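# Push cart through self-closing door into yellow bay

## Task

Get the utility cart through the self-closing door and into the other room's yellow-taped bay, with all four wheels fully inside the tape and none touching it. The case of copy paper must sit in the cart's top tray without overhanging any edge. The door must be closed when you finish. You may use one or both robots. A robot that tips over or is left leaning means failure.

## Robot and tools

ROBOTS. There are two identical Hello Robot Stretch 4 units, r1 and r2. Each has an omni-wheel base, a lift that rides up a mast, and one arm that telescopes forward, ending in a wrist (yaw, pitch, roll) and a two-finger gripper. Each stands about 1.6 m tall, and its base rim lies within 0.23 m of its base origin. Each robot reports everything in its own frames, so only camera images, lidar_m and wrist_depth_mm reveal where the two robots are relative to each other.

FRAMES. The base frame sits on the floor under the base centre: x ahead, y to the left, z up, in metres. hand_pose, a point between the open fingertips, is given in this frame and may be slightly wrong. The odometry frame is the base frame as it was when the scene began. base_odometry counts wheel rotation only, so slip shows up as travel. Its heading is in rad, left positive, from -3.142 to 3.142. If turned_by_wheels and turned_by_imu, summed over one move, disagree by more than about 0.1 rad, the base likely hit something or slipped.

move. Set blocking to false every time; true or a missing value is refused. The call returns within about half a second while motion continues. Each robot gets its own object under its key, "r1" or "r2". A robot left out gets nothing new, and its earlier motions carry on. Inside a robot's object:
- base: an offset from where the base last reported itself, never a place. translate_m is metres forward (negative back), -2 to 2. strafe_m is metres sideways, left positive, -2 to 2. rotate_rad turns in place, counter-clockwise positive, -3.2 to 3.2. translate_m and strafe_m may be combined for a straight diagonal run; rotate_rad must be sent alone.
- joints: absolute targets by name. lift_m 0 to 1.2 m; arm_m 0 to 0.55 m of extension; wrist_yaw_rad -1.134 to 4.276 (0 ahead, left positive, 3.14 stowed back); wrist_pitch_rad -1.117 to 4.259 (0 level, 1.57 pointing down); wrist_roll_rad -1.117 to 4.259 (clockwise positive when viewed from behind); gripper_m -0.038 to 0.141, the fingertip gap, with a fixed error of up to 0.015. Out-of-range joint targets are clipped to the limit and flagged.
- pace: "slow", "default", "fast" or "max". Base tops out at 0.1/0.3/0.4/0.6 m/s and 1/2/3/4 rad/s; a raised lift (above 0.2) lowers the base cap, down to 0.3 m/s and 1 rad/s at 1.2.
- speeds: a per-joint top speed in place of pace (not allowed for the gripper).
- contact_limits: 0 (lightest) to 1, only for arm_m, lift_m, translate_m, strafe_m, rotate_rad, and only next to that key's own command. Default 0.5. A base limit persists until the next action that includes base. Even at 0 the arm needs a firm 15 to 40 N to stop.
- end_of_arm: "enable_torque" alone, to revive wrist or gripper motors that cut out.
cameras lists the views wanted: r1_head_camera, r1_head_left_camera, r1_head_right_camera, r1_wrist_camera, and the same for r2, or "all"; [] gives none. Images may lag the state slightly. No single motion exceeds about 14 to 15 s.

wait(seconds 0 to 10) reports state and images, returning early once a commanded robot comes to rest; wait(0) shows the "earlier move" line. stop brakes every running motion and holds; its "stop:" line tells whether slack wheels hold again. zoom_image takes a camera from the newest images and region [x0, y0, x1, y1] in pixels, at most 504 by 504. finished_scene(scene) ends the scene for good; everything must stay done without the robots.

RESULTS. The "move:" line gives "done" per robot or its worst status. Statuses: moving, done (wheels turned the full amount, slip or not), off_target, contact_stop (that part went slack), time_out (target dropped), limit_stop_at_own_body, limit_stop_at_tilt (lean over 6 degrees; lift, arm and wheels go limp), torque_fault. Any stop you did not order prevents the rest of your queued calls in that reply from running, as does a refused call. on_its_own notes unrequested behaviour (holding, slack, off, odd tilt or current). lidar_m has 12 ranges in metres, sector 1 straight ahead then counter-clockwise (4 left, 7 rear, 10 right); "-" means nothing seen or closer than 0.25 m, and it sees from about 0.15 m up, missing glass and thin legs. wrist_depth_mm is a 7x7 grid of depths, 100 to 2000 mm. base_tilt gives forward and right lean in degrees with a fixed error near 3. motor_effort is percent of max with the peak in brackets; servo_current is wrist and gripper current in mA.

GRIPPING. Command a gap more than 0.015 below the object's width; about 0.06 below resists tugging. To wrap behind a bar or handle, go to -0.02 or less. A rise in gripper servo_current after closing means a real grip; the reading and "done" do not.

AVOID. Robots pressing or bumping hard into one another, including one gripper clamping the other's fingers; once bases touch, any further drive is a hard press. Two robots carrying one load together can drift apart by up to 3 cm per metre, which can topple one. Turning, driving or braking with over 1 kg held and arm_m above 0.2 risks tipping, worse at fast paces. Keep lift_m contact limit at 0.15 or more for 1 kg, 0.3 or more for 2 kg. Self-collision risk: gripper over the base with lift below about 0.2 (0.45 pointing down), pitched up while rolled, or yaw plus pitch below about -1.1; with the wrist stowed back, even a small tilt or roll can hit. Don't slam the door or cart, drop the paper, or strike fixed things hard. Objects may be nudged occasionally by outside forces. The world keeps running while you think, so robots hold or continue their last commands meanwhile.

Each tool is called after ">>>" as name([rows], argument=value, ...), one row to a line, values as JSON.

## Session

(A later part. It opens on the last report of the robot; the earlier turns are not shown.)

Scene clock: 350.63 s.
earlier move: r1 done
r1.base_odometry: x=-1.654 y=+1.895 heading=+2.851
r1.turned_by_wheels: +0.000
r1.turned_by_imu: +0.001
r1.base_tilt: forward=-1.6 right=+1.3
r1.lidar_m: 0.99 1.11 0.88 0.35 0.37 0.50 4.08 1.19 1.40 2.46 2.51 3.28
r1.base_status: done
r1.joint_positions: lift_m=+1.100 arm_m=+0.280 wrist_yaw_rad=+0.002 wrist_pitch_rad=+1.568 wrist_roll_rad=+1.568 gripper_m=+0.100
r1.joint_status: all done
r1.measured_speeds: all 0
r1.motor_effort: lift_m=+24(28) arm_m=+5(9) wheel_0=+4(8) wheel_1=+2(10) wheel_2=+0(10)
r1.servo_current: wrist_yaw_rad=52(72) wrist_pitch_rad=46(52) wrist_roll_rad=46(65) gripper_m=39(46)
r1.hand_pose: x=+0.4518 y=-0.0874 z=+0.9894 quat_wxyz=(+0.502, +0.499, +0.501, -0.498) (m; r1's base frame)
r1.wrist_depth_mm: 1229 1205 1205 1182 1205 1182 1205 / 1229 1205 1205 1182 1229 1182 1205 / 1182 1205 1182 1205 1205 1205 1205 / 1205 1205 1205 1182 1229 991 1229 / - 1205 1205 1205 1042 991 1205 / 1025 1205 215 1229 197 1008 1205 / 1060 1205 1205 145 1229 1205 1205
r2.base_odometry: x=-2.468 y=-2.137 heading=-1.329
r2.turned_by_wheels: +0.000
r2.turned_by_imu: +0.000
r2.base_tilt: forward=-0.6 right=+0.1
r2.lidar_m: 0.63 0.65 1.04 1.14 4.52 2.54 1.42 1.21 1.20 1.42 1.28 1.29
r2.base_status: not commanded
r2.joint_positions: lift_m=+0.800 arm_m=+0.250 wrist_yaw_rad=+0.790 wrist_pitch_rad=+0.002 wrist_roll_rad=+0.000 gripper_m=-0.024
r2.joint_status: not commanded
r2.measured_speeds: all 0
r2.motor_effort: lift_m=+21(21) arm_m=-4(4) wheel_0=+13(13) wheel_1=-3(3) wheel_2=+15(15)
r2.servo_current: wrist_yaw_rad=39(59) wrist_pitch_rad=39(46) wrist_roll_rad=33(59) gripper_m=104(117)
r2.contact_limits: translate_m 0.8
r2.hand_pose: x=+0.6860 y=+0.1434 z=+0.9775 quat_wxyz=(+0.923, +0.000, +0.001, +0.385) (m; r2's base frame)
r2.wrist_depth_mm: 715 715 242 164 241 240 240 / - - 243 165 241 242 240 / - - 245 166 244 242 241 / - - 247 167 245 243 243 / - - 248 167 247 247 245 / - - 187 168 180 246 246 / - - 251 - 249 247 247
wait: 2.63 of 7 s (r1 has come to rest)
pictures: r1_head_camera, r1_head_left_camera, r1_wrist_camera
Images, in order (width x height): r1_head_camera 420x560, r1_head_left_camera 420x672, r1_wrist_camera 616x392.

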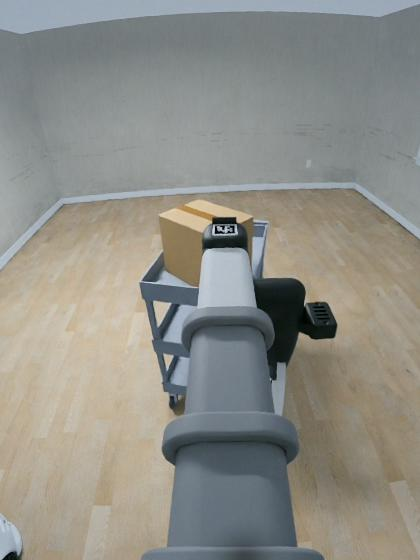

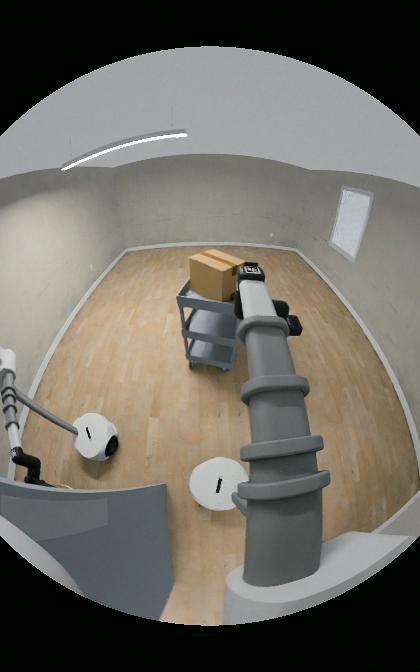

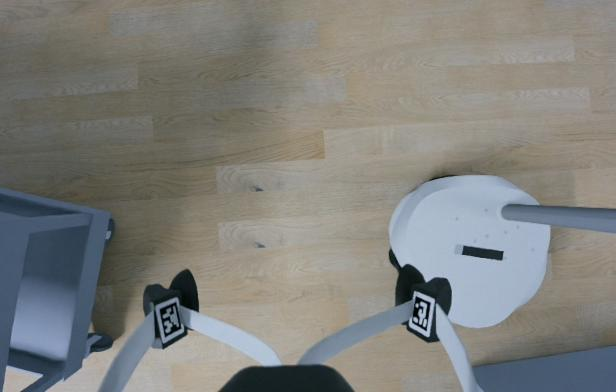

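>>> move(r1={"base":{"translate_m":0.36,"strafe_m":0.26}}, blocking=false, cameras=[])

>>> wait(seconds=7, cameras=["r1_head_camera","r1_wrist_camera"])

Scene clock: 370.77 s.
move: r1 moving
r1.base_odometry: x=-1.687 y=+1.884 heading=+2.851
r1.turned_by_wheels: +0.000
r1.turned_by_imu: -0.001
r1.base_tilt: forward=-1.6 right=+1.3
r1.lidar_m: 0.96 1.09 0.86 0.36 0.34 0.47 1.05 1.24 1.40 2.50 2.55 3.31
r1.base_status: translate_m moving; strafe_m moving
r1.joint_positions: lift_m=+1.100 arm_m=+0.280 wrist_yaw_rad=+0.002 wrist_pitch_rad=+1.568 wrist_roll_rad=+1.568 gripper_m=+0.100
r1.joint_status: not commanded
r1.measured_speeds: translate_m=+0.107 strafe_m=+0.079 rotate_rad=+0.000 lift_m=+0.000 arm_m=+0.000 wrist_yaw_rad=+0.000 wrist_pitch_rad=+0.000 wrist_roll_rad=+0.000
r1.motor_effort: lift_m=+24(24) arm_m=+5(5) wheel_0=-4(6) wheel_1=+9(10) wheel_2=-7(8)
r1.servo_current: wrist_yaw_rad=52(65) wrist_pitch_rad=39(46) wrist_roll_rad=52(65) gripper_m=46(46)
r1.hand_pose: x=+0.4518 y=-0.0874 z=+0.9894 quat_wxyz=(+0.502, +0.499, +0.501, -0.498) (m; r1's base frame)
r1.wrist_depth_mm: 1205 1205 1205 1205 1182 1229 1229 / 1205 1229 1205 1182 1205 1205 1205 / 1205 1182 1205 1205 1182 1205 1205 / 1182 1205 1205 1182 1182 991 1182 / - 1205 1205 1205 1078 991 1205 / - 1229 216 1205 198 991 1182 / 1025 1205 1229 145 1205 1205 -
r2: as last shown
r2.turned_by_imu: +0.002
r2.base_tilt: forward=-0.7 right=+0.0
r2.lidar_m: 0.65 0.68 1.02 1.12 4.50 2.54 1.45 1.18 1.21 1.42 1.31 1.28
r2.motor_effort: lift_m=+21(21) arm_m=-4(4) wheel_0=+13(13) wheel_1=-3(3) wheel_2=+14(15)
r2.servo_current: wrist_yaw_rad=65(65) wrist_pitch_rad=39(46) wrist_roll_rad=52(59) gripper_m=111(117)
r2.contact_limits: translate_m 0.8
r2.wrist_depth_mm: 683 - 242 165 241 240 239 / 809 - 244 166 242 242 239 / - - 246 166 243 242 242 / - - 247 167 245 244 244 / - - 248 167 246 246 245 / - - 187 168 180 247 246 / - - 252 - 248 248 247
pictures: none
No camera images: "cameras" was empty.

Scene clock: 373.13 s.
earlier move: r1 done
r1.base_odometry: x=-2.074 y=+1.749 heading=+2.851
r1.turned_by_wheels: +0.000
r1.turned_by_imu: +0.002
r1.base_tilt: forward=-1.6 right=+1.2
r1.lidar_m: 0.67 3.07 2.14 0.60 0.60 0.40 0.50 1.65 1.89 2.71 2.76 0.68
r1.base_status: done
r1.joint_positions: lift_m=+1.100 arm_m=+0.280 wrist_yaw_rad=+0.002 wrist_pitch_rad=+1.568 wrist_roll_rad=+1.568 gripper_m=+0.100
r1.joint_status: not commanded
r1.measured_speeds: all 0
r1.motor_effort: lift_m=+24(24) arm_m=+5(5) wheel_0=-4(6) wheel_1=+2(10) wheel_2=+0(9)
r1.servo_current: wrist_yaw_rad=59(72) wrist_pitch_rad=46(52) wrist_roll_rad=46(65) gripper_m=39(52)
r1.hand_pose: x=+0.4518 y=-0.0874 z=+0.9894 quat_wxyz=(+0.502, +0.499, +0.501, -0.498) (m; r1's base frame)
r1.wrist_depth_mm: 415 449 1229 1205 1205 1205 1229 / 402 415 1229 1205 1182 1205 1205 / 370 - 1182 1205 1205 1182 1182 / 397 - 1182 1205 1182 991 1229 / 392 - 1205 1205 1098 991 1182 / 384 214 215 1205 198 991 1205 / 397 1205 1229 145 1182 1182 1205
r2.base_odometry: x=-2.468 y=-2.137 heading=-1.329
r2.turned_by_wheels: +0.000
r2.turned_by_imu: +0.000
r2.base_tilt: forward=-0.7 right=+0.0
r2.lidar_m: 0.63 0.65 0.59 0.97 4.49 2.52 1.42 1.20 1.22 1.43 1.29 1.28
r2.base_status: not commanded
r2.joint_positions: lift_m=+0.800 arm_m=+0.250 wrist_yaw_rad=+0.790 wrist_pitch_rad=+0.002 wrist_roll_rad=+0.000 gripper_m=-0.024
r2.joint_status: not commanded
r2.measured_speeds: all 0
r2.motor_effort: lift_m=+20(21) arm_m=-4(5) wheel_0=+12(13) wheel_1=-3(3) wheel_2=+14(15)
r2.servo_current: wrist_yaw_rad=46(65) wrist_pitch_rad=39(52) wrist_roll_rad=52(59) gripper_m=104(117)
r2.contact_limits: translate_m 0.8
r2.hand_pose: x=+0.6860 y=+0.1434 z=+0.9775 quat_wxyz=(+0.923, +0.000, +0.001, +0.385) (m; r2's base frame)
r2.wrist_depth_mm: 535 - 243 165 241 239 238 / - - 244 166 242 241 240 / - - 246 166 244 243 241 / - - 248 166 246 244 243 / - - 249 167 247 245 243 / - - 187 168 180 246 247 / - 554 251 - 249 247 248
wait: 2.37 of 7 s (r1 has come to rest)
pictures: r1_head_camera, r1_wrist_camera
Images, in order (width x height): r1_head_camera 420x560, r1_wrist_camera 616x392.

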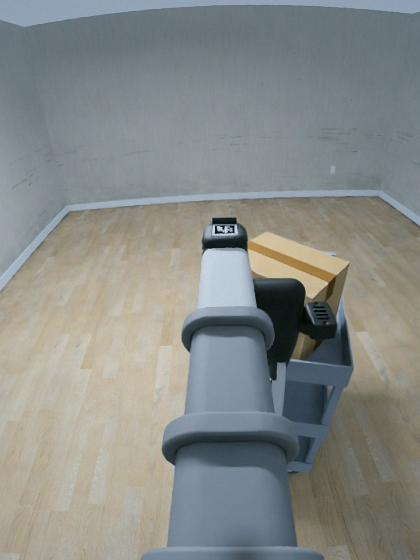

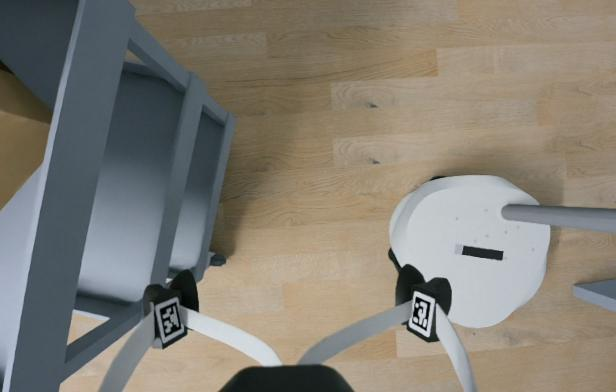

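>>> move(r1={"base":{"translate_m":0.28,"strafe_m":-0.03}}, blocking=false, cameras=[])

>>> wait(seconds=7, cameras=["r1_head_camera","r1_wrist_camera"])

Scene clock: 385.60 s.
move: r1 moving
r1.base_odometry: x=-2.103 y=+1.762 heading=+2.851
r1.turned_by_wheels: +0.000
r1.turned_by_imu: +0.000
r1.base_tilt: forward=-1.6 right=+1.3
r1.lidar_m: 0.65 3.08 2.15 0.62 0.62 0.42 0.56 1.65 1.92 2.70 2.75 0.65
r1.base_status: translate_m moving; strafe_m moving
r1.joint_positions: lift_m=+1.100 arm_m=+0.280 wrist_yaw_rad=+0.002 wrist_pitch_rad=+1.568 wrist_roll_rad=+1.568 gripper_m=+0.100
r1.joint_status: not commanded
r1.measured_speeds: translate_m=+0.121 strafe_m=-0.014 rotate_rad=+0.003 lift_m=+0.000 arm_m=+0.000 wrist_yaw_rad=+0.000 wrist_pitch_rad=+0.000 wrist_roll_rad=+0.000
r1.motor_effort: lift_m=+24(24) arm_m=+5(5) wheel_0=+7(8) wheel_1=+4(8) wheel_2=-8(8)
r1.servo_current: wrist_yaw_rad=59(59) wrist_pitch_rad=46(46) wrist_roll_rad=26(65) gripper_m=33(46)
r1.hand_pose: x=+0.4518 y=-0.0874 z=+0.9894 quat_wxyz=(+0.502, +0.499, +0.501, -0.498) (m; r1's base frame)
r1.wrist_depth_mm: 418 413 1205 1205 1182 1205 1205 / 415 389 1229 1182 1182 1205 1205 / 353 399 1205 1182 1205 1229 1205 / 389 402 1160 1205 1205 991 1229 / 418 - 1205 1205 1078 1008 1205 / 404 214 215 1205 197 991 1205 / 413 530 1229 145 1182 1205 1205
r2: as last shown
r2.turned_by_imu: +0.001
r2.lidar_m: 0.61 0.65 0.58 0.96 4.51 2.53 1.43 1.21 1.22 1.44 1.31 1.28
r2.motor_effort: lift_m=+21(21) arm_m=-4(4) wheel_0=+13(13) wheel_1=-2(3) wheel_2=+14(15)
r2.servo_current: wrist_yaw_rad=59(65) wrist_pitch_rad=39(46) wrist_roll_rad=52(52) gripper_m=111(111)
r2.contact_limits: translate_m 0.8
r2.wrist_depth_mm: 539 - 242 165 240 240 239 / 549 - 245 165 242 241 241 / 549 - 246 166 244 243 242 / 549 - 246 167 245 243 243 / - - 249 167 246 245 244 / - - 188 168 180 246 247 / 569 1983 250 - 248 248 248
pictures: none
No camera images: "cameras" was empty.

Scene clock: 387.50 s.
earlier move: r1 done
r1.base_odometry: x=-2.333 y=+1.858 heading=+2.851
r1.turned_by_wheels: +0.000
r1.turned_by_imu: +0.000
r1.base_tilt: forward=-1.6 right=+1.3
r1.lidar_m: 0.40 3.13 2.20 0.85 0.71 0.68 0.68 1.87 2.26 2.66 2.72 0.40
r1.base_status: done
r1.joint_positions: lift_m=+1.100 arm_m=+0.280 wrist_yaw_rad=+0.002 wrist_pitch_rad=+1.570 wrist_roll_rad=+1.568 gripper_m=+0.100
r1.joint_status: not commanded
r1.measured_speeds: all 0
r1.motor_effort: lift_m=+24(24) arm_m=+5(5) wheel_0=+5(9) wheel_1=+2(8) wheel_2=-1(10)
r1.servo_current: wrist_yaw_rad=52(72) wrist_pitch_rad=46(52) wrist_roll_rad=39(72) gripper_m=46(52)
r1.hand_pose: x=+0.4511 y=-0.0874 z=+0.9894 quat_wxyz=(+0.501, +0.499, +0.501, -0.499) (m; r1's base frame)
r1.wrist_depth_mm: 137 138 138 382 1205 1205 1205 / 137 138 138 139 1229 1205 1229 / 137 138 138 273 1160 1205 1205 / 138 138 142 415 1182 991 1205 / 138 138 373 418 1025 1008 1255 / 138 163 213 418 198 991 1205 / 138 173 413 144 1205 1229 1229
r2.base_odometry: x=-2.468 y=-2.137 heading=-1.329
r2.turned_by_wheels: +0.000
r2.turned_by_imu: +0.000
r2.base_tilt: forward=-0.7 right=+0.1
r2.lidar_m: 0.63 0.66 0.72 0.76 4.51 2.51 1.42 1.21 1.21 1.42 1.30 1.30
r2.base_status: not commanded
r2.joint_positions: lift_m=+0.800 arm_m=+0.250 wrist_yaw_rad=+0.790 wrist_pitch_rad=+0.002 wrist_roll_rad=+0.000 gripper_m=-0.024
r2.joint_status: not commanded
r2.measured_speeds: all 0
r2.motor_effort: lift_m=+21(21) arm_m=-4(4) wheel_0=+13(14) wheel_1=-2(3) wheel_2=+15(15)
r2.servo_current: wrist_yaw_rad=52(65) wrist_pitch_rad=39(46) wrist_roll_rad=39(59) gripper_m=104(111)
r2.contact_limits: translate_m 0.8
r2.hand_pose: x=+0.6860 y=+0.1434 z=+0.9775 quat_wxyz=(+0.923, +0.000, +0.001, +0.385) (m; r2's base frame)
r2.wrist_depth_mm: - - 241 165 240 239 239 / - - 244 165 242 240 239 / - - 246 166 243 243 242 / - - 247 166 245 244 244 / - - 248 167 247 245 244 / - - 187 167 181 246 246 / - - 251 - 249 247 246
wait: 1.90 of 7 s (r1 has come to rest)
pictures: r1_head_camera, r1_wrist_camera
Images, in order (width x height): r1_head_camera 420x560, r1_wrist_camera 616x392.

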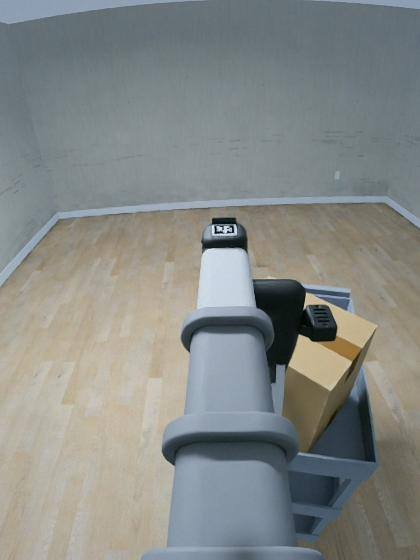

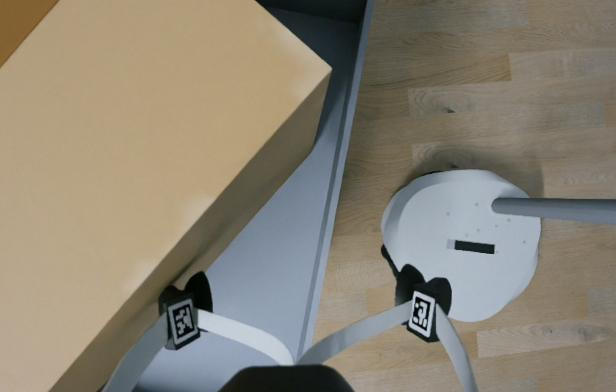

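>>> move(r1={"joints":{"arm_m":0.262,"gripper_m":0.075}}, blocking=false, cameras=[])

>>> wait(seconds=2, cameras=["r1_wrist_camera"])

>>> move(r1={"joints":{"lift_m":0.95},"contact_limits":{"lift_m":0.2},"pace":"slow"}, blocking=false, cameras=[])

>>> wait(seconds=3, cameras=["r1_wrist_camera","r1_head_camera"])

Scene clock: 396.13 s.
move: r1 moving
r1.base_odometry: x=-2.333 y=+1.858 heading=+2.851
r1.turned_by_wheels: +0.000
r1.turned_by_imu: -0.001
r1.base_tilt: forward=-1.6 right=+1.2
r1.lidar_m: 0.38 3.14 2.19 0.87 0.72 0.70 0.67 1.87 2.28 2.67 2.73 0.39
r1.base_status: not commanded
r1.joint_positions: lift_m=+1.100 arm_m=+0.262 wrist_yaw_rad=+0.002 wrist_pitch_rad=+1.570 wrist_roll_rad=+1.568 gripper_m=+0.084
r1.joint_status: arm_m moving; gripper_m moving
r1.measured_speeds: all 0
r1.motor_effort: lift_m=+24(24) arm_m=-2(7) wheel_0=+4(6) wheel_1=+2(2) wheel_2=-1(1)
r1.servo_current: wrist_yaw_rad=59(65) wrist_pitch_rad=39(46) wrist_roll_rad=46(65) gripper_m=65(78)
r1.hand_pose: x=+0.4333 y=-0.0874 z=+0.9894 quat_wxyz=(+0.501, +0.499, +0.501, -0.499) (m; r1's base frame)
r1.wrist_depth_mm: 138 138 139 418 1229 1229 1205 / 138 138 139 349 1205 1182 1205 / 138 138 139 345 1205 1205 1205 / 138 138 206 415 1229 1008 1205 / 138 148 418 415 1008 1008 1229 / 138 201 216 415 198 991 1205 / 160 260 415 143 1229 1205 1205
r2: as last shown
r2.turned_by_imu: +0.001
r2.base_tilt: forward=-0.6 right=+0.0
r2.lidar_m: 0.64 0.68 0.72 0.76 4.51 2.56 1.41 1.21 1.22 1.41 1.27 1.31
r2.motor_effort: lift_m=+21(21) arm_m=-4(4) wheel_0=+13(13) wheel_1=-2(3) wheel_2=+15(15)
r2.servo_current: wrist_yaw_rad=59(59) wrist_pitch_rad=39(52) wrist_roll_rad=52(59) gripper_m=111(111)
r2.contact_limits: translate_m 0.8
r2.wrist_depth_mm: - - 243 165 241 239 239 / - - 245 166 243 241 241 / - - 244 166 243 243 241 / - - 246 167 244 244 244 / - - 248 167 246 246 245 / - - 187 167 181 246 246 / - - 251 - 248 247 247
pictures: none
No camera images: "cameras" was empty.

Scene clock: 396.70 s.
earlier move: r1 done
r1.base_odometry: x=-2.333 y=+1.858 heading=+2.851
r1.turned_by_wheels: +0.000
r1.turned_by_imu: +0.000
r1.base_tilt: forward=-1.6 right=+1.3
r1.lidar_m: 0.40 3.15 2.18 0.87 0.70 0.68 0.66 1.86 2.26 2.68 2.73 0.40
r1.base_status: not commanded
r1.joint_positions: lift_m=+1.100 arm_m=+0.262 wrist_yaw_rad=+0.002 wrist_pitch_rad=+1.570 wrist_roll_rad=+1.568 gripper_m=+0.075
r1.joint_status: all done
r1.measured_speeds: all 0
r1.motor_effort: lift_m=+24(24) arm_m=-5(7) wheel_0=+5(6) wheel_1=+2(2) wheel_2=-1(1)
r1.servo_current: wrist_yaw_rad=59(65) wrist_pitch_rad=39(46) wrist_roll_rad=59(65) gripper_m=52(78)
r1.hand_pose: x=+0.4333 y=-0.0874 z=+0.9894 quat_wxyz=(+0.501, +0.499, +0.501, -0.499) (m; r1's base frame)
r1.wrist_depth_mm: 138 138 138 418 1205 1205 1205 / 138 138 138 349 1205 1205 1229 / 138 138 138 345 1229 1205 1229 / 137 138 206 415 1205 1008 1205 / 138 148 415 415 976 991 1205 / 138 212 212 413 188 976 1205 / 159 259 415 143 1229 1229 1205
r2.base_odometry: x=-2.468 y=-2.137 heading=-1.329
r2.turned_by_wheels: +0.000
r2.turned_by_imu: +0.000
r2.base_tilt: forward=-0.7 right=+0.0
r2.lidar_m: 0.67 0.67 0.71 0.76 4.50 2.55 1.40 1.22 1.20 1.42 1.31 1.28
r2.base_status: not commanded
r2.joint_positions: lift_m=+0.800 arm_m=+0.250 wrist_yaw_rad=+0.790 wrist_pitch_rad=+0.002 wrist_roll_rad=+0.000 gripper_m=-0.024
r2.joint_status: not commanded
r2.measured_speeds: all 0
r2.motor_effort: lift_m=+21(21) arm_m=-4(4) wheel_0=+13(13) wheel_1=-3(3) wheel_2=+14(15)
r2.servo_current: wrist_yaw_rad=59(59) wrist_pitch_rad=39(52) wrist_roll_rad=46(59) gripper_m=104(111)
r2.contact_limits: translate_m 0.8
r2.hand_pose: x=+0.6860 y=+0.1434 z=+0.9775 quat_wxyz=(+0.923, +0.000, +0.001, +0.385) (m; r2's base frame)
r2.wrist_depth_mm: - - 242 165 240 240 240 / - - 245 165 242 242 240 / - - 245 166 243 242 242 / - - 246 167 244 244 243 / - - 248 167 246 245 245 / - - 187 168 181 246 246 / - - 251 - 249 247 247
wait: 0.57 of 2 s (r1 has come to rest)
pictures: r1_wrist_camera
Images, in order (width x height): r1_wrist_camera 616x392.

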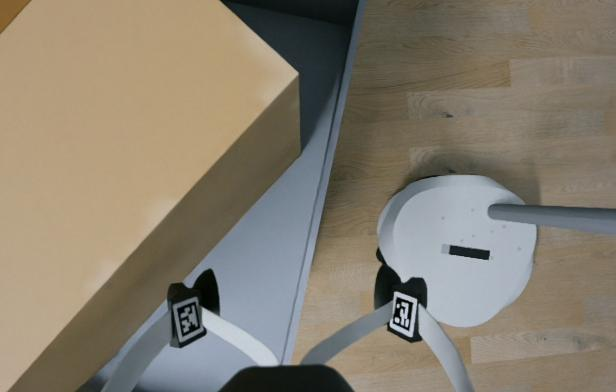

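Scene clock: 397.20 s.
move: r1 moving
r1.base_odometry: x=-2.333 y=+1.858 heading=+2.851
r1.turned_by_wheels: +0.000
r1.turned_by_imu: +0.000
r1.base_tilt: forward=-1.6 right=+1.3
r1.lidar_m: 0.41 3.16 2.18 0.87 0.70 0.68 0.69 1.87 2.27 2.66 2.74 0.40
r1.base_status: not commanded
r1.joint_positions: lift_m=+1.075 arm_m=+0.262 wrist_yaw_rad=+0.002 wrist_pitch_rad=+1.570 wrist_roll_rad=+1.568 gripper_m=+0.075
r1.joint_status: lift_m moving
r1.measured_speeds: translate_m=+0.000 strafe_m=+0.000 rotate_rad=+0.000 lift_m=-0.097 arm_m=+0.000 wrist_yaw_rad=+0.000 wrist_pitch_rad=+0.000 wrist_roll_rad=+0.000
r1.motor_effort: lift_m=+12(23) arm_m=-5(5) wheel_0=+4(5) wheel_1=+2(2) wheel_2=-1(1)
r1.servo_current: wrist_yaw_rad=52(72) wrist_pitch_rad=39(52) wrist_roll_rad=52(65) gripper_m=52(52)
r1.contact_limits: lift_m 0.2
r1.hand_pose: x=+0.4333 y=-0.0874 z=+0.9651 quat_wxyz=(+0.501, +0.499, +0.501, -0.499) (m; r1's base frame)
r1.wrist_depth_mm: 118 118 118 397 1205 1205 1205 / 118 118 119 147 1182 1182 1205 / 118 118 132 327 1205 1182 1205 / 118 118 206 397 1182 976 1182 / 118 144 397 394 976 991 1205 / 118 213 212 394 188 976 1205 / 178 260 392 143 1182 1205 1182
r2: as last shown
r2.lidar_m: 0.66 0.68 0.72 0.75 4.51 2.55 1.42 1.22 1.20 1.41 1.31 1.27
r2.servo_current: wrist_yaw_rad=59(59) wrist_pitch_rad=46(46) wrist_roll_rad=46(52) gripper_m=104(111)
r2.contact_limits: translate_m 0.8
r2.wrist_depth_mm: - - 243 165 241 241 238 / - - 243 165 242 241 240 / - - 246 166 243 242 241 / - - 247 167 244 245 243 / - - 248 167 246 245 244 / - - 187 168 180 246 246 / - - 251 - 250 248 246
pictures: none
No camera images: "cameras" was empty.

Scene clock: 398.73 s.
earlier move: r1 done
r1.base_odometry: x=-2.333 y=+1.858 heading=+2.851
r1.turned_by_wheels: +0.000
r1.turned_by_imu: +0.000
r1.base_tilt: forward=-1.6 right=+1.3
r1.lidar_m: 0.41 3.15 2.20 0.88 0.72 0.68 0.67 1.87 2.29 2.67 2.73 0.41
r1.base_status: not commanded
r1.joint_positions: lift_m=+0.951 arm_m=+0.262 wrist_yaw_rad=+0.002 wrist_pitch_rad=+1.570 wrist_roll_rad=+1.568 gripper_m=+0.075
r1.joint_status: all done
r1.measured_speeds: all 0
r1.motor_effort: lift_m=+6(23) arm_m=-5(5) wheel_0=+4(5) wheel_1=+2(2) wheel_2=-1(1)
r1.servo_current: wrist_yaw_rad=59(72) wrist_pitch_rad=39(52) wrist_roll_rad=52(65) gripper_m=46(52)
r1.contact_limits: lift_m 0.2
r1.hand_pose: x=+0.4333 y=-0.0874 z=+0.8409 quat_wxyz=(+0.501, +0.499, +0.501, -0.499) (m; r1's base frame)
r1.wrist_depth_mm: - - - - 1060 1078 1060 / - - - 165 1060 1060 1060 / - - 137 272 1078 1060 1078 / - - 177 271 1060 842 1078 / - 145 273 271 904 842 831 / 119 201 211 272 187 842 854 / 137 223 271 143 1060 1042 1042
r2.base_odometry: x=-2.468 y=-2.137 heading=-1.329
r2.turned_by_wheels: +0.000
r2.turned_by_imu: +0.000
r2.base_tilt: forward=-0.7 right=+0.0
r2.lidar_m: 0.64 0.64 0.70 0.77 4.51 2.55 1.44 1.21 1.21 1.42 1.31 1.29
r2.base_status: not commanded
r2.joint_positions: lift_m=+0.800 arm_m=+0.250 wrist_yaw_rad=+0.790 wrist_pitch_rad=+0.002 wrist_roll_rad=+0.000 gripper_m=-0.024
r2.joint_status: not commanded
r2.measured_speeds: all 0
r2.motor_effort: lift_m=+21(21) arm_m=-4(4) wheel_0=+13(13) wheel_1=-3(3) wheel_2=+14(15)
r2.servo_current: wrist_yaw_rad=59(59) wrist_pitch_rad=39(46) wrist_roll_rad=46(59) gripper_m=98(117)
r2.contact_limits: translate_m 0.8
r2.hand_pose: x=+0.6860 y=+0.1434 z=+0.9775 quat_wxyz=(+0.923, +0.000, +0.001, +0.385) (m; r2's base frame)
r2.wrist_depth_mm: - - 242 164 241 240 240 / - - 244 166 243 241 239 / - - 245 165 244 242 242 / - - 246 166 245 244 243 / - - 249 167 245 246 244 / - - 187 168 180 246 246 / - - 251 - 250 247 247
wait: 1.53 of 3 s (r1 has come to rest)
pictures: r1_head_camera, r1_wrist_camera
Images, in order (width x height): r1_head_camera 420x560, r1_wrist_camera 616x392.

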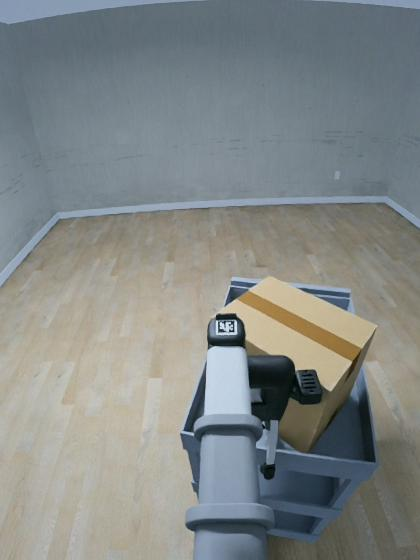

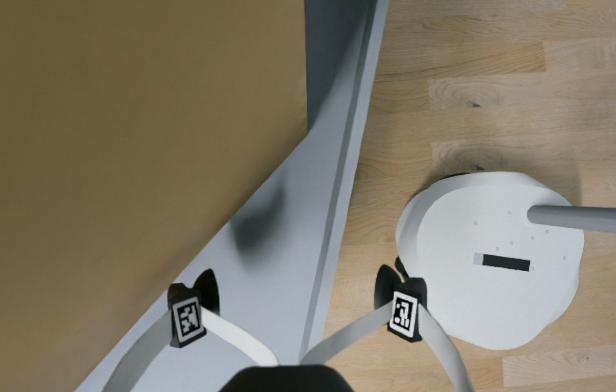

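>>> move(r1={"joints":{"lift_m":0.9},"contact_limits":{"lift_m":0.2},"pace":"slow"}, blocking=false, cameras=[])

>>> wait(seconds=3, cameras=["r1_wrist_camera","r1_head_camera"])

Scene clock: 407.10 s.
move: r1 moving
r1.base_odometry: x=-2.333 y=+1.858 heading=+2.851
r1.turned_by_wheels: +0.000
r1.turned_by_imu: -0.001
r1.base_tilt: forward=-1.6 right=+1.3
r1.lidar_m: 0.40 3.14 2.18 0.87 0.72 0.69 0.68 1.86 2.23 2.66 2.74 0.42
r1.base_status: not commanded
r1.joint_positions: lift_m=+0.925 arm_m=+0.262 wrist_yaw_rad=+0.001 wrist_pitch_rad=+1.570 wrist_roll_rad=+1.569 gripper_m=+0.075
r1.joint_status: lift_m moving
r1.measured_speeds: translate_m=-0.001 strafe_m=+0.000 rotate_rad=-0.003 lift_m=-0.097 arm_m=+0.000 wrist_yaw_rad=+0.000 wrist_pitch_rad=+0.000 wrist_roll_rad=+0.000
r1.motor_effort: lift_m=+12(12) arm_m=+4(5) wheel_0=+3(5) wheel_1=+1(2) wheel_2=-2(2)
r1.servo_current: wrist_yaw_rad=46(59) wrist_pitch_rad=39(46) wrist_roll_rad=46(59) gripper_m=46(46)
r1.contact_limits: lift_m 0.2
r1.hand_pose: x=+0.4331 y=-0.0874 z=+0.8151 quat_wxyz=(+0.501, +0.500, +0.500, -0.499) (m; r1's base frame)
r1.wrist_depth_mm: - - - 245 1042 1078 1025 / - - 116 245 1025 1042 1025 / - - 154 244 1025 1042 1042 / - 125 242 243 1042 820 842 / - 161 243 245 904 831 820 / 125 219 211 244 188 831 1042 / 166 243 244 143 1042 1042 1042
r2: as last shown
r2.turned_by_imu: +0.001
r2.base_tilt: forward=-0.6 right=+0.0
r2.lidar_m: 0.64 0.68 0.70 0.76 4.51 2.52 1.42 1.18 1.20 1.41 1.31 1.29
r2.motor_effort: lift_m=+21(21) arm_m=-4(4) wheel_0=+12(13) wheel_1=-3(3) wheel_2=+14(15)
r2.servo_current: wrist_yaw_rad=52(59) wrist_pitch_rad=39(46) wrist_roll_rad=46(52) gripper_m=104(111)
r2.contact_limits: translate_m 0.8
r2.wrist_depth_mm: - - 242 164 239 240 238 / - - 245 165 243 241 240 / - - 246 166 243 242 242 / - - 247 166 245 245 243 / - - 248 167 246 245 244 / - - 186 167 180 247 246 / - - 250 - 249 247 247
pictures: none
No camera images: "cameras" was empty.

Scene clock: 408.03 s.
earlier move: r1 contact_stop
r1.base_odometry: x=-2.333 y=+1.858 heading=+2.851
r1.turned_by_wheels: +0.000
r1.turned_by_imu: +0.000
r1.base_tilt: forward=-1.6 right=+1.3
r1.lidar_m: 0.40 3.15 2.18 0.87 0.71 0.67 0.69 1.88 2.29 2.67 2.72 0.40
r1.base_status: not commanded
r1.joint_positions: lift_m=+0.924 arm_m=+0.262 wrist_yaw_rad=+0.001 wrist_pitch_rad=+1.568 wrist_roll_rad=+1.569 gripper_m=+0.075
r1.joint_status: lift_m contact_stop (moved -0.027 of -0.051)
r1.measured_speeds: all 0
r1.on_its_own: lift_m is slack since a contact_stop (your +0.900 is given up)
r1.motor_effort: lift_m=+19(19) arm_m=+4(5) wheel_0=+3(5) wheel_1=+1(2) wheel_2=-2(2)
r1.servo_current: wrist_yaw_rad=52(59) wrist_pitch_rad=39(52) wrist_roll_rad=46(59) gripper_m=39(46)
r1.contact_limits: lift_m 0.2
r1.hand_pose: x=+0.4337 y=-0.0874 z=+0.8139 quat_wxyz=(+0.501, +0.500, +0.500, -0.499) (m; r1's base frame)
r1.wrist_depth_mm: - - - 243 1025 1042 1008 / - - 119 243 1042 1025 1025 / - - 147 243 1025 1042 1008 / - 124 236 242 1042 831 831 / - 160 243 242 866 831 820 / 125 211 212 243 187 820 842 / 170 242 243 143 1042 1025 1025
r2.base_odometry: x=-2.468 y=-2.137 heading=-1.329
r2.turned_by_wheels: +0.000
r2.turned_by_imu: +0.000
r2.base_tilt: forward=-0.7 right=+0.0
r2.lidar_m: 0.64 0.67 0.71 0.75 4.52 2.53 1.41 1.21 1.23 1.41 1.31 1.30
r2.base_status: not commanded
r2.joint_positions: lift_m=+0.800 arm_m=+0.250 wrist_yaw_rad=+0.790 wrist_pitch_rad=+0.002 wrist_roll_rad=+0.000 gripper_m=-0.024
r2.joint_status: not commanded
r2.measured_speeds: all 0
r2.motor_effort: lift_m=+21(21) arm_m=-4(4) wheel_0=+13(13) wheel_1=-2(3) wheel_2=+14(15)
r2.servo_current: wrist_yaw_rad=52(59) wrist_pitch_rad=39(46) wrist_roll_rad=46(59) gripper_m=111(111)
r2.contact_limits: translate_m 0.8
r2.hand_pose: x=+0.6860 y=+0.1434 z=+0.9775 quat_wxyz=(+0.923, +0.000, +0.001, +0.385) (m; r2's base frame)
r2.wrist_depth_mm: - - 243 165 240 239 238 / - - 244 165 242 240 240 / - - 245 165 243 243 241 / - - 247 167 244 244 243 / - - 248 167 246 245 245 / - - 187 167 181 246 246 / - - 251 - 249 248 248
wait: 0.93 of 3 s (r1 has come to rest)
pictures: r1_head_camera, r1_wrist_camera
Images, in order (width x height): r1_head_camera 420x560, r1_wrist_camera 616x392.

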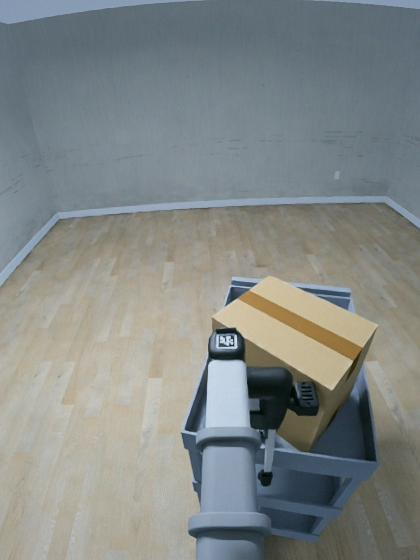

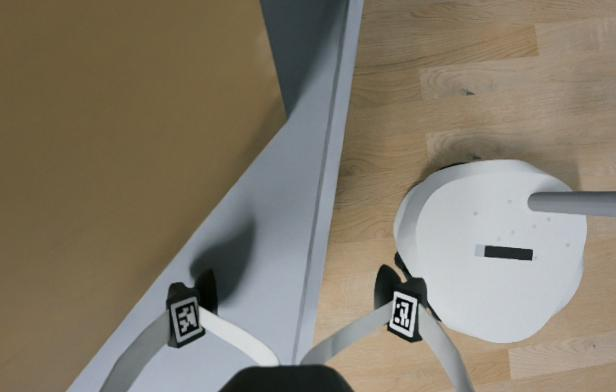

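>>> move(r1={"joints":{"lift_m":0.93,"gripper_m":-0.015}}, blocking=false, cameras=[])

>>> wait(seconds=3, cameras=["r1_wrist_camera","r1_head_camera"])

Scene clock: 415.43 s.
move: r1 moving
r1.base_odometry: x=-2.333 y=+1.858 heading=+2.851
r1.turned_by_wheels: +0.000
r1.turned_by_imu: +0.000
r1.base_tilt: forward=-1.6 right=+1.2
r1.lidar_m: 0.40 3.14 2.19 0.90 0.72 0.68 0.72 1.86 2.28 2.68 2.71 0.40
r1.base_status: not commanded
r1.joint_positions: lift_m=+0.929 arm_m=+0.262 wrist_yaw_rad=+0.001 wrist_pitch_rad=+1.568 wrist_roll_rad=+1.569 gripper_m=+0.057
r1.joint_status: lift_m moving; gripper_m moving
r1.measured_speeds: all 0
r1.motor_effort: lift_m=+24(26) arm_m=+4(4) wheel_0=+3(4) wheel_1=+1(1) wheel_2=-2(2)
r1.servo_current: wrist_yaw_rad=52(65) wrist_pitch_rad=39(39) wrist_roll_rad=39(65) gripper_m=104(104)
r1.hand_pose: x=+0.4337 y=-0.0874 z=+0.8193 quat_wxyz=(+0.501, +0.500, +0.500, -0.499) (m; r1's base frame)
r1.wrist_depth_mm: - - - 246 1042 1025 1042 / - - 117 246 1025 1042 1042 / - - 156 246 1042 1042 1025 / - 123 246 246 1008 831 831 / - 163 245 246 831 831 831 / 127 236 211 246 187 831 1042 / 168 244 245 143 1060 1060 1060
r2: as last shown
r2.turned_by_imu: +0.001
r2.lidar_m: 0.62 0.68 0.70 0.78 4.50 2.54 1.39 1.21 1.19 1.41 1.30 1.28
r2.servo_current: wrist_yaw_rad=39(52) wrist_pitch_rad=46(46) wrist_roll_rad=39(59) gripper_m=111(111)
r2.contact_limits: translate_m 0.8
r2.wrist_depth_mm: - - 243 164 241 239 239 / - - 244 165 243 241 240 / - - 245 166 244 242 242 / - - 246 167 245 244 243 / - - 248 167 246 246 245 / - - 187 167 180 246 246 / - - 251 - 249 247 248
pictures: none
No camera images: "cameras" was empty.

Scene clock: 416.60 s.
earlier move: r1 done
r1.base_odometry: x=-2.333 y=+1.858 heading=+2.851
r1.turned_by_wheels: +0.000
r1.turned_by_imu: +0.000
r1.base_tilt: forward=-1.6 right=+1.3
r1.lidar_m: 0.39 3.14 2.20 0.86 0.70 0.69 0.68 1.85 2.28 2.66 2.75 0.41
r1.base_status: not commanded
r1.joint_positions: lift_m=+0.929 arm_m=+0.262 wrist_yaw_rad=+0.001 wrist_pitch_rad=+1.571 wrist_roll_rad=+1.569 gripper_m=-0.014
r1.joint_status: all done
r1.measured_speeds: all 0
r1.motor_effort: lift_m=+25(26) arm_m=+4(4) wheel_0=+3(4) wheel_1=+1(1) wheel_2=-2(2)
r1.servo_current: wrist_yaw_rad=59(72) wrist_pitch_rad=39(46) wrist_roll_rad=59(65) gripper_m=59(130)
r1.hand_pose: x=+0.4330 y=-0.0874 z=+0.8193 quat_wxyz=(+0.501, +0.499, +0.501, -0.499) (m; r1's base frame)
r1.wrist_depth_mm: - - - 245 1042 1042 1060 / - - 118 246 1042 1042 1060 / - 109 161 245 1042 1060 1060 / - 126 245 246 1042 831 842 / - 161 246 246 904 831 820 / 131 243 208 202 820 831 1042 / 174 243 245 176 179 1042 1060
r2.base_odometry: x=-2.468 y=-2.137 heading=-1.329
r2.turned_by_wheels: +0.000
r2.turned_by_imu: +0.000
r2.base_tilt: forward=-0.6 right=+0.1
r2.lidar_m: 0.64 0.66 0.71 0.76 4.49 2.55 1.42 1.21 1.20 1.41 1.30 1.30
r2.base_status: not commanded
r2.joint_positions: lift_m=+0.800 arm_m=+0.250 wrist_yaw_rad=+0.790 wrist_pitch_rad=+0.002 wrist_roll_rad=+0.000 gripper_m=-0.024
r2.joint_status: not commanded
r2.measured_speeds: all 0
r2.motor_effort: lift_m=+21(21) arm_m=-4(4) wheel_0=+13(13) wheel_1=-2(3) wheel_2=+14(15)
r2.servo_current: wrist_yaw_rad=59(65) wrist_pitch_rad=46(46) wrist_roll_rad=52(65) gripper_m=104(111)
r2.contact_limits: translate_m 0.8
r2.hand_pose: x=+0.6860 y=+0.1434 z=+0.9775 quat_wxyz=(+0.923, +0.000, +0.001, +0.385) (m; r2's base frame)
r2.wrist_depth_mm: - - 242 165 240 239 239 / - - 245 165 242 241 240 / - - 246 166 243 243 242 / - - 247 167 246 244 244 / - - 249 167 246 245 245 / - - 187 167 180 246 246 / - - 251 - 249 248 248
wait: 1.17 of 3 s (r1 has come to rest)
pictures: r1_head_camera, r1_wrist_camera
Images, in order (width x height): r1_head_camera 420x560, r1_wrist_camera 616x392.

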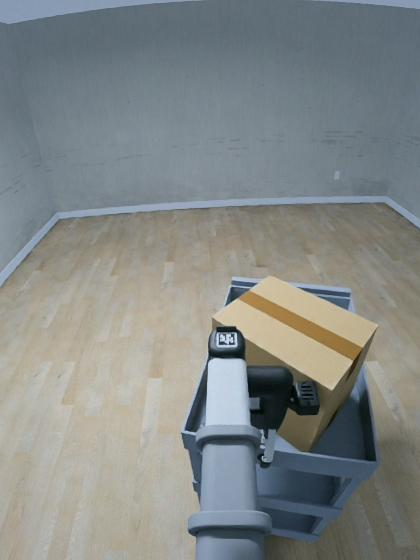

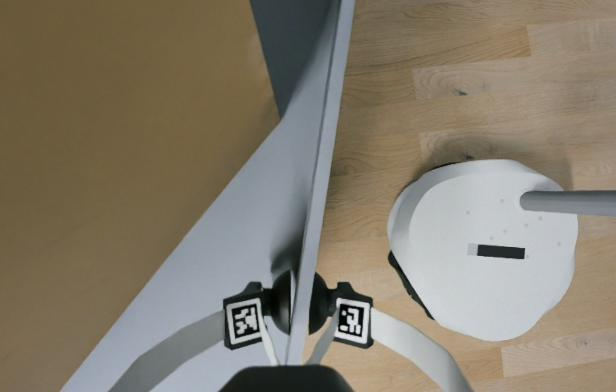

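>>> move(r1={"base":{"translate_m":-0.6,"strafe_m":-0.26},"pace":"slow"}, blocking=false, cameras=[])

>>> wait(seconds=8, cameras=["r1_wrist_camera","r1_head_camera","r1_head_right_camera","r1_head_left_camera"])

Scene clock: 429.33 s.
move: r1 moving
r1.base_odometry: x=-2.320 y=+1.860 heading=+2.851
r1.turned_by_wheels: +0.000
r1.turned_by_imu: -0.001
r1.base_tilt: forward=-1.6 right=+1.3
r1.lidar_m: 0.41 3.15 2.19 0.83 0.71 0.67 0.72 1.86 2.24 2.68 2.72 0.41
r1.base_status: translate_m moving; strafe_m moving
r1.joint_positions: lift_m=+0.929 arm_m=+0.262 wrist_yaw_rad=+0.001 wrist_pitch_rad=+1.570 wrist_roll_rad=+1.569 gripper_m=-0.014
r1.joint_status: not commanded
r1.measured_speeds: translate_m=-0.048 strafe_m=-0.020 rotate_rad=-0.003 lift_m=+0.000 arm_m=+0.000 wrist_yaw_rad=+0.000 wrist_pitch_rad=-0.013 wrist_roll_rad=+0.000
r1.motor_effort: lift_m=+25(25) arm_m=+4(4) wheel_0=-2(4) wheel_1=-6(7) wheel_2=+7(7)
r1.servo_current: wrist_yaw_rad=46(52) wrist_pitch_rad=39(46) wrist_roll_rad=39(59) gripper_m=59(65)
r1.hand_pose: x=+0.4331 y=-0.0874 z=+0.8193 quat_wxyz=(+0.501, +0.500, +0.500, -0.499) (m; r1's base frame)
r1.wrist_depth_mm: - - - 247 1042 1008 1042 / - - 121 246 1042 1042 1042 / - 111 167 246 1008 1042 1025 / - 130 244 247 1042 820 831 / 114 173 247 247 1042 820 820 / 138 246 189 200 820 820 842 / 180 247 248 177 158 1060 1025
r2: as last shown
r2.turned_by_imu: +0.002
r2.base_tilt: forward=-0.6 right=+0.0
r2.lidar_m: 0.63 0.66 0.72 0.79 4.52 2.51 1.44 1.21 1.22 1.42 1.30 1.29
r2.motor_effort: lift_m=+21(21) arm_m=-4(4) wheel_0=+13(13) wheel_1=-2(3) wheel_2=+15(15)
r2.servo_current: wrist_yaw_rad=59(59) wrist_pitch_rad=46(46) wrist_roll_rad=46(59) gripper_m=104(111)
r2.contact_limits: translate_m 0.8
r2.wrist_depth_mm: - - 244 165 241 239 239 / - - 244 165 242 241 240 / - - 245 166 244 243 241 / - - 247 166 245 244 243 / - - 249 167 247 245 243 / - - 187 167 181 246 245 / - - 251 - 248 248 247
pictures: none
No camera images: "cameras" was empty.

Scene clock: 436.57 s.
earlier move: r1 done
r1.base_odometry: x=-1.684 y=+1.935 heading=+2.850
r1.turned_by_wheels: -0.001
r1.turned_by_imu: -0.003
r1.base_tilt: forward=-1.6 right=+1.3
r1.lidar_m: 0.35 0.59 0.93 0.41 0.42 0.54 4.09 1.19 1.43 2.46 2.51 0.46
r1.base_status: done
r1.joint_positions: lift_m=+0.929 arm_m=+0.262 wrist_yaw_rad=+0.001 wrist_pitch_rad=+1.562 wrist_roll_rad=+1.569 gripper_m=-0.014
r1.joint_status: not commanded
r1.measured_speeds: all 0
r1.motor_effort: lift_m=+25(25) arm_m=-4(4) wheel_0=-6(10) wheel_1=-4(8) wheel_2=+2(11)
r1.servo_current: wrist_yaw_rad=52(72) wrist_pitch_rad=46(65) wrist_roll_rad=52(72) gripper_m=52(65)
r1.hand_pose: x=+0.4354 y=-0.0874 z=+0.8193 quat_wxyz=(+0.503, +0.502, +0.498, -0.497) (m; r1's base frame)
r1.wrist_depth_mm: 249 248 1042 1025 1042 1042 1025 / 186 227 1025 1025 1060 1025 1042 / 187 249 218 1025 1042 1042 1042 / 187 249 248 1008 1042 831 1042 / 177 249 248 1025 1042 820 831 / 177 247 200 199 182 820 820 / 185 152 248 162 1025 809 1025
r2.base_odometry: x=-2.468 y=-2.137 heading=-1.329
r2.turned_by_wheels: +0.000
r2.turned_by_imu: +0.001
r2.base_tilt: forward=-0.6 right=+0.1
r2.lidar_m: 0.64 0.66 1.00 1.00 4.51 2.54 1.41 1.21 1.20 1.44 1.29 1.29
r2.base_status: not commanded
r2.joint_positions: lift_m=+0.800 arm_m=+0.250 wrist_yaw_rad=+0.790 wrist_pitch_rad=+0.002 wrist_roll_rad=+0.000 gripper_m=-0.024
r2.joint_status: not commanded
r2.measured_speeds: all 0
r2.motor_effort: lift_m=+21(21) arm_m=-4(4) wheel_0=+13(13) wheel_1=-2(3) wheel_2=+15(15)
r2.servo_current: wrist_yaw_rad=59(65) wrist_pitch_rad=39(46) wrist_roll_rad=33(65) gripper_m=104(111)
r2.contact_limits: translate_m 0.8
r2.hand_pose: x=+0.6860 y=+0.1434 z=+0.9775 quat_wxyz=(+0.923, +0.000, +0.001, +0.385) (m; r2's base frame)
r2.wrist_depth_mm: - - 243 165 240 240 239 / - - 244 165 242 240 240 / 798 - 246 166 244 241 242 / 831 - 247 167 245 245 243 / 866 - 248 167 246 245 244 / - - 187 168 181 247 245 / - 1863 252 - 250 248 247
wait: 7.23 of 8 s (r1 has come to rest)
pictures: r1_head_camera, r1_head_left_camera, r1_head_right_camera, r1_wrist_camera
Images, in order (width x height): r1_head_camera 420x560, r1_head_left_camera 420x672, r1_head_right_camera 420x672, r1_wrist_camera 616x392.

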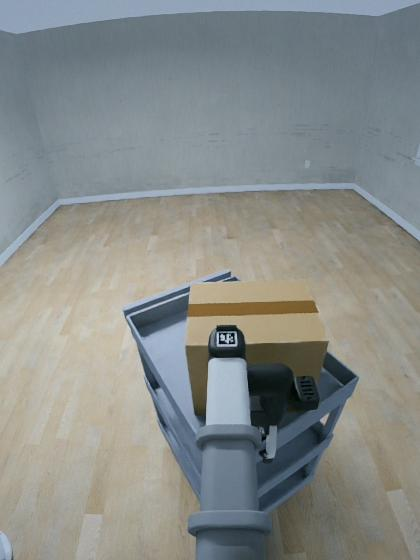

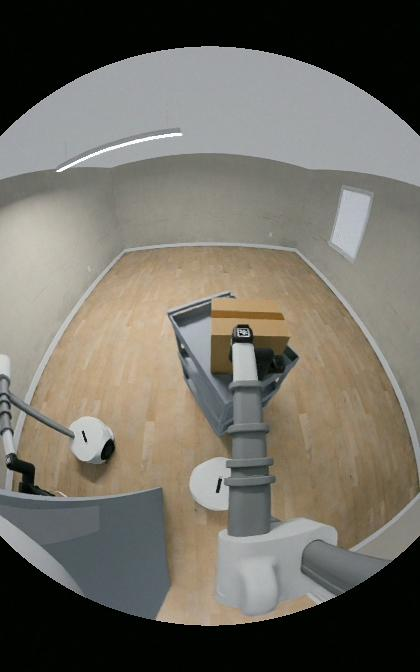

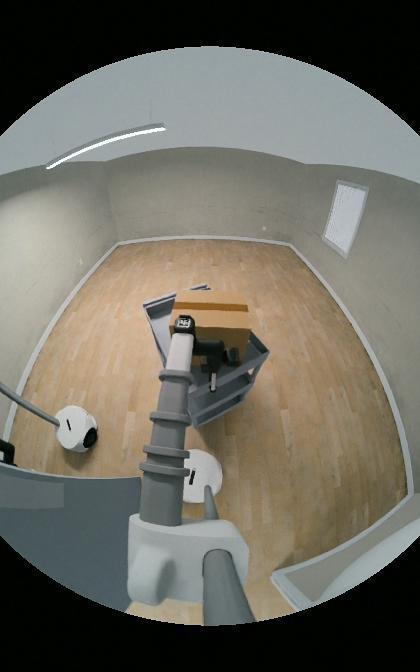

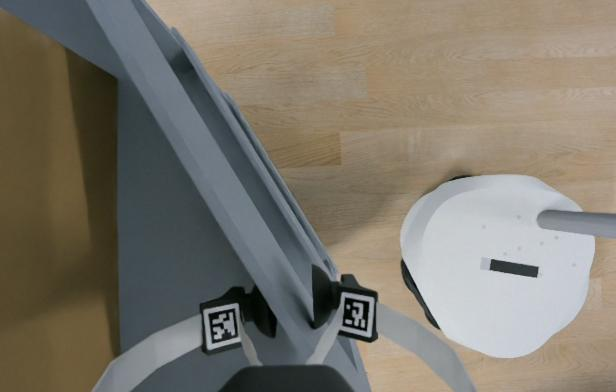

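>>> move(r1={"base":{"translate_m":-0.9},"pace":"slow"}, blocking=false, cameras=[])

>>> wait(seconds=10, cameras=["r1_head_left_camera","r1_head_right_camera"])

Scene clock: 442.87 s.
move: r1 moving
r1.base_odometry: x=-1.672 y=+1.932 heading=+2.850
r1.turned_by_wheels: +0.000
r1.turned_by_imu: -0.001
r1.base_tilt: forward=-1.5 right=+1.3
r1.lidar_m: 0.36 0.62 0.91 0.41 0.40 0.55 4.07 1.19 1.44 2.44 2.49 0.48
r1.base_status: translate_m moving
r1.joint_positions: lift_m=+0.929 arm_m=+0.262 wrist_yaw_rad=+0.001 wrist_pitch_rad=+1.562 wrist_roll_rad=+1.569 gripper_m=-0.014
r1.joint_status: not commanded
r1.measured_speeds: translate_m=-0.049 strafe_m=+0.000 rotate_rad=+0.000 lift_m=+0.000 arm_m=+0.000 wrist_yaw_rad=+0.000 wrist_pitch_rad=+0.000 wrist_roll_rad=+0.000
r1.motor_effort: lift_m=+25(25) arm_m=-4(4) wheel_0=-10(10) wheel_1=-4(7) wheel_2=+8(9)
r1.servo_current: wrist_yaw_rad=52(72) wrist_pitch_rad=59(59) wrist_roll_rad=52(65) gripper_m=59(59)
r1.hand_pose: x=+0.4354 y=-0.0874 z=+0.8193 quat_wxyz=(+0.503, +0.501, +0.499, -0.497) (m; r1's base frame)
r1.wrist_depth_mm: 249 250 1042 1025 1025 1042 1025 / 192 228 1060 1025 1042 1025 1008 / 192 250 237 1025 1042 1025 1025 / 192 250 213 1042 1042 831 1025 / 191 249 247 1042 1025 809 831 / 182 248 192 193 180 820 809 / 189 156 248 195 1025 820 1025
r2: as last shown
r2.base_tilt: forward=-0.6 right=+0.0
r2.lidar_m: 0.65 0.69 1.00 0.98 4.51 2.50 1.41 1.22 1.20 1.41 1.29 1.31
r2.motor_effort: lift_m=+21(21) arm_m=-4(4) wheel_0=+13(14) wheel_1=-3(3) wheel_2=+14(15)
r2.servo_current: wrist_yaw_rad=59(59) wrist_pitch_rad=39(39) wrist_roll_rad=46(46) gripper_m=104(111)
r2.contact_limits: translate_m 0.8
r2.wrist_depth_mm: - - 243 165 240 240 240 / - - 244 166 241 241 240 / - - 245 166 243 242 242 / 866 - 247 167 244 243 242 / 854 - 249 167 247 244 244 / - - 187 167 180 247 247 / - 1983 250 - 249 248 247
pictures: none
No camera images: "cameras" was empty.

Scene clock: 452.63 s.
earlier move: r1 done
r1.base_odometry: x=-0.822 y=+1.676 heading=+2.850
r1.turned_by_wheels: +0.000
r1.turned_by_imu: -0.002
r1.base_tilt: forward=-1.6 right=+1.3
r1.lidar_m: 0.36 0.54 0.34 0.29 0.31 3.29 3.15 3.21 0.65 0.67 2.59 0.46
r1.base_status: done
r1.joint_positions: lift_m=+0.929 arm_m=+0.262 wrist_yaw_rad=+0.001 wrist_pitch_rad=+1.566 wrist_roll_rad=+1.569 gripper_m=-0.014
r1.joint_status: not commanded
r1.measured_speeds: all 0
r1.motor_effort: lift_m=+25(25) arm_m=-4(4) wheel_0=-5(10) wheel_1=-2(7) wheel_2=+2(9)
r1.servo_current: wrist_yaw_rad=46(78) wrist_pitch_rad=46(59) wrist_roll_rad=52(65) gripper_m=52(65)
r1.hand_pose: x=+0.4343 y=-0.0874 z=+0.8193 quat_wxyz=(+0.502, +0.501, +0.499, -0.498) (m; r1's base frame)
r1.wrist_depth_mm: 167 248 1042 1042 1042 1008 1042 / 169 224 1025 1025 1042 1025 1042 / 179 248 246 1042 1025 1060 1025 / 172 248 248 1025 1042 809 1025 / 173 248 248 496 1025 820 831 / 174 248 204 196 182 831 831 / 182 156 248 160 1025 820 1025
r2.base_odometry: x=-2.468 y=-2.137 heading=-1.329
r2.turned_by_wheels: +0.000
r2.turned_by_imu: +0.001
r2.base_tilt: forward=-0.7 right=+0.1
r2.lidar_m: 0.64 0.66 1.08 4.10 4.53 2.56 1.44 1.23 1.23 1.39 1.31 1.28
r2.base_status: not commanded
r2.joint_positions: lift_m=+0.800 arm_m=+0.250 wrist_yaw_rad=+0.790 wrist_pitch_rad=+0.002 wrist_roll_rad=+0.000 gripper_m=-0.024
r2.joint_status: not commanded
r2.measured_speeds: all 0
r2.motor_effort: lift_m=+20(21) arm_m=-4(4) wheel_0=+13(14) wheel_1=-2(3) wheel_2=+15(15)
r2.servo_current: wrist_yaw_rad=59(65) wrist_pitch_rad=39(46) wrist_roll_rad=39(59) gripper_m=111(111)
r2.contact_limits: translate_m 0.8
r2.hand_pose: x=+0.6860 y=+0.1434 z=+0.9775 quat_wxyz=(+0.923, +0.000, +0.001, +0.385) (m; r2's base frame)
r2.wrist_depth_mm: - - 242 164 241 239 239 / - - 244 166 242 242 240 / - - 246 165 243 242 242 / - - 247 167 245 244 243 / - - 247 167 246 245 245 / - - 187 168 181 246 246 / - 1921 251 - 249 248 247
wait: 9.77 of 10 s (r1 has come to rest)
pictures: r1_head_left_camera, r1_head_right_camera
Images, in order (width x height): r1_head_left_camera 420x672, r1_head_right_camera 420x672.

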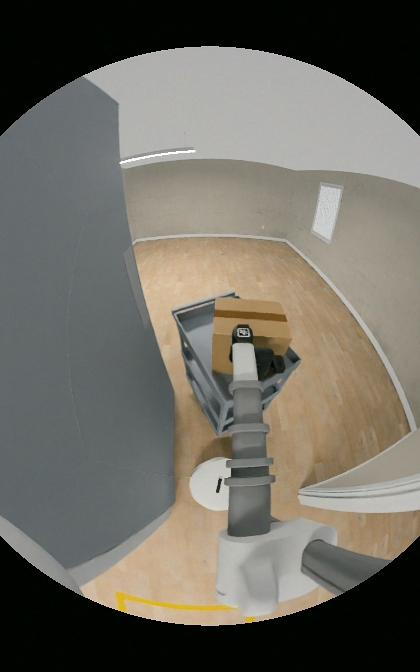

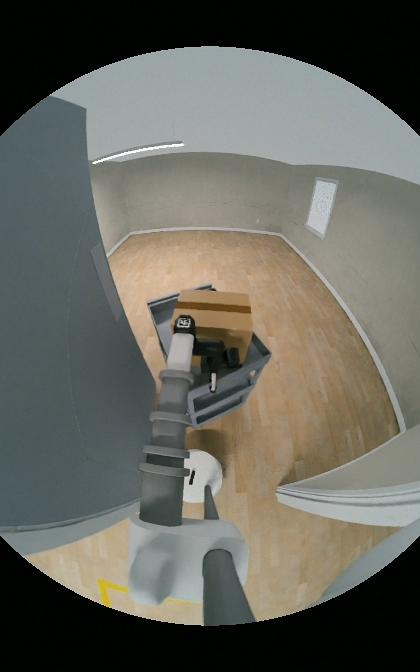

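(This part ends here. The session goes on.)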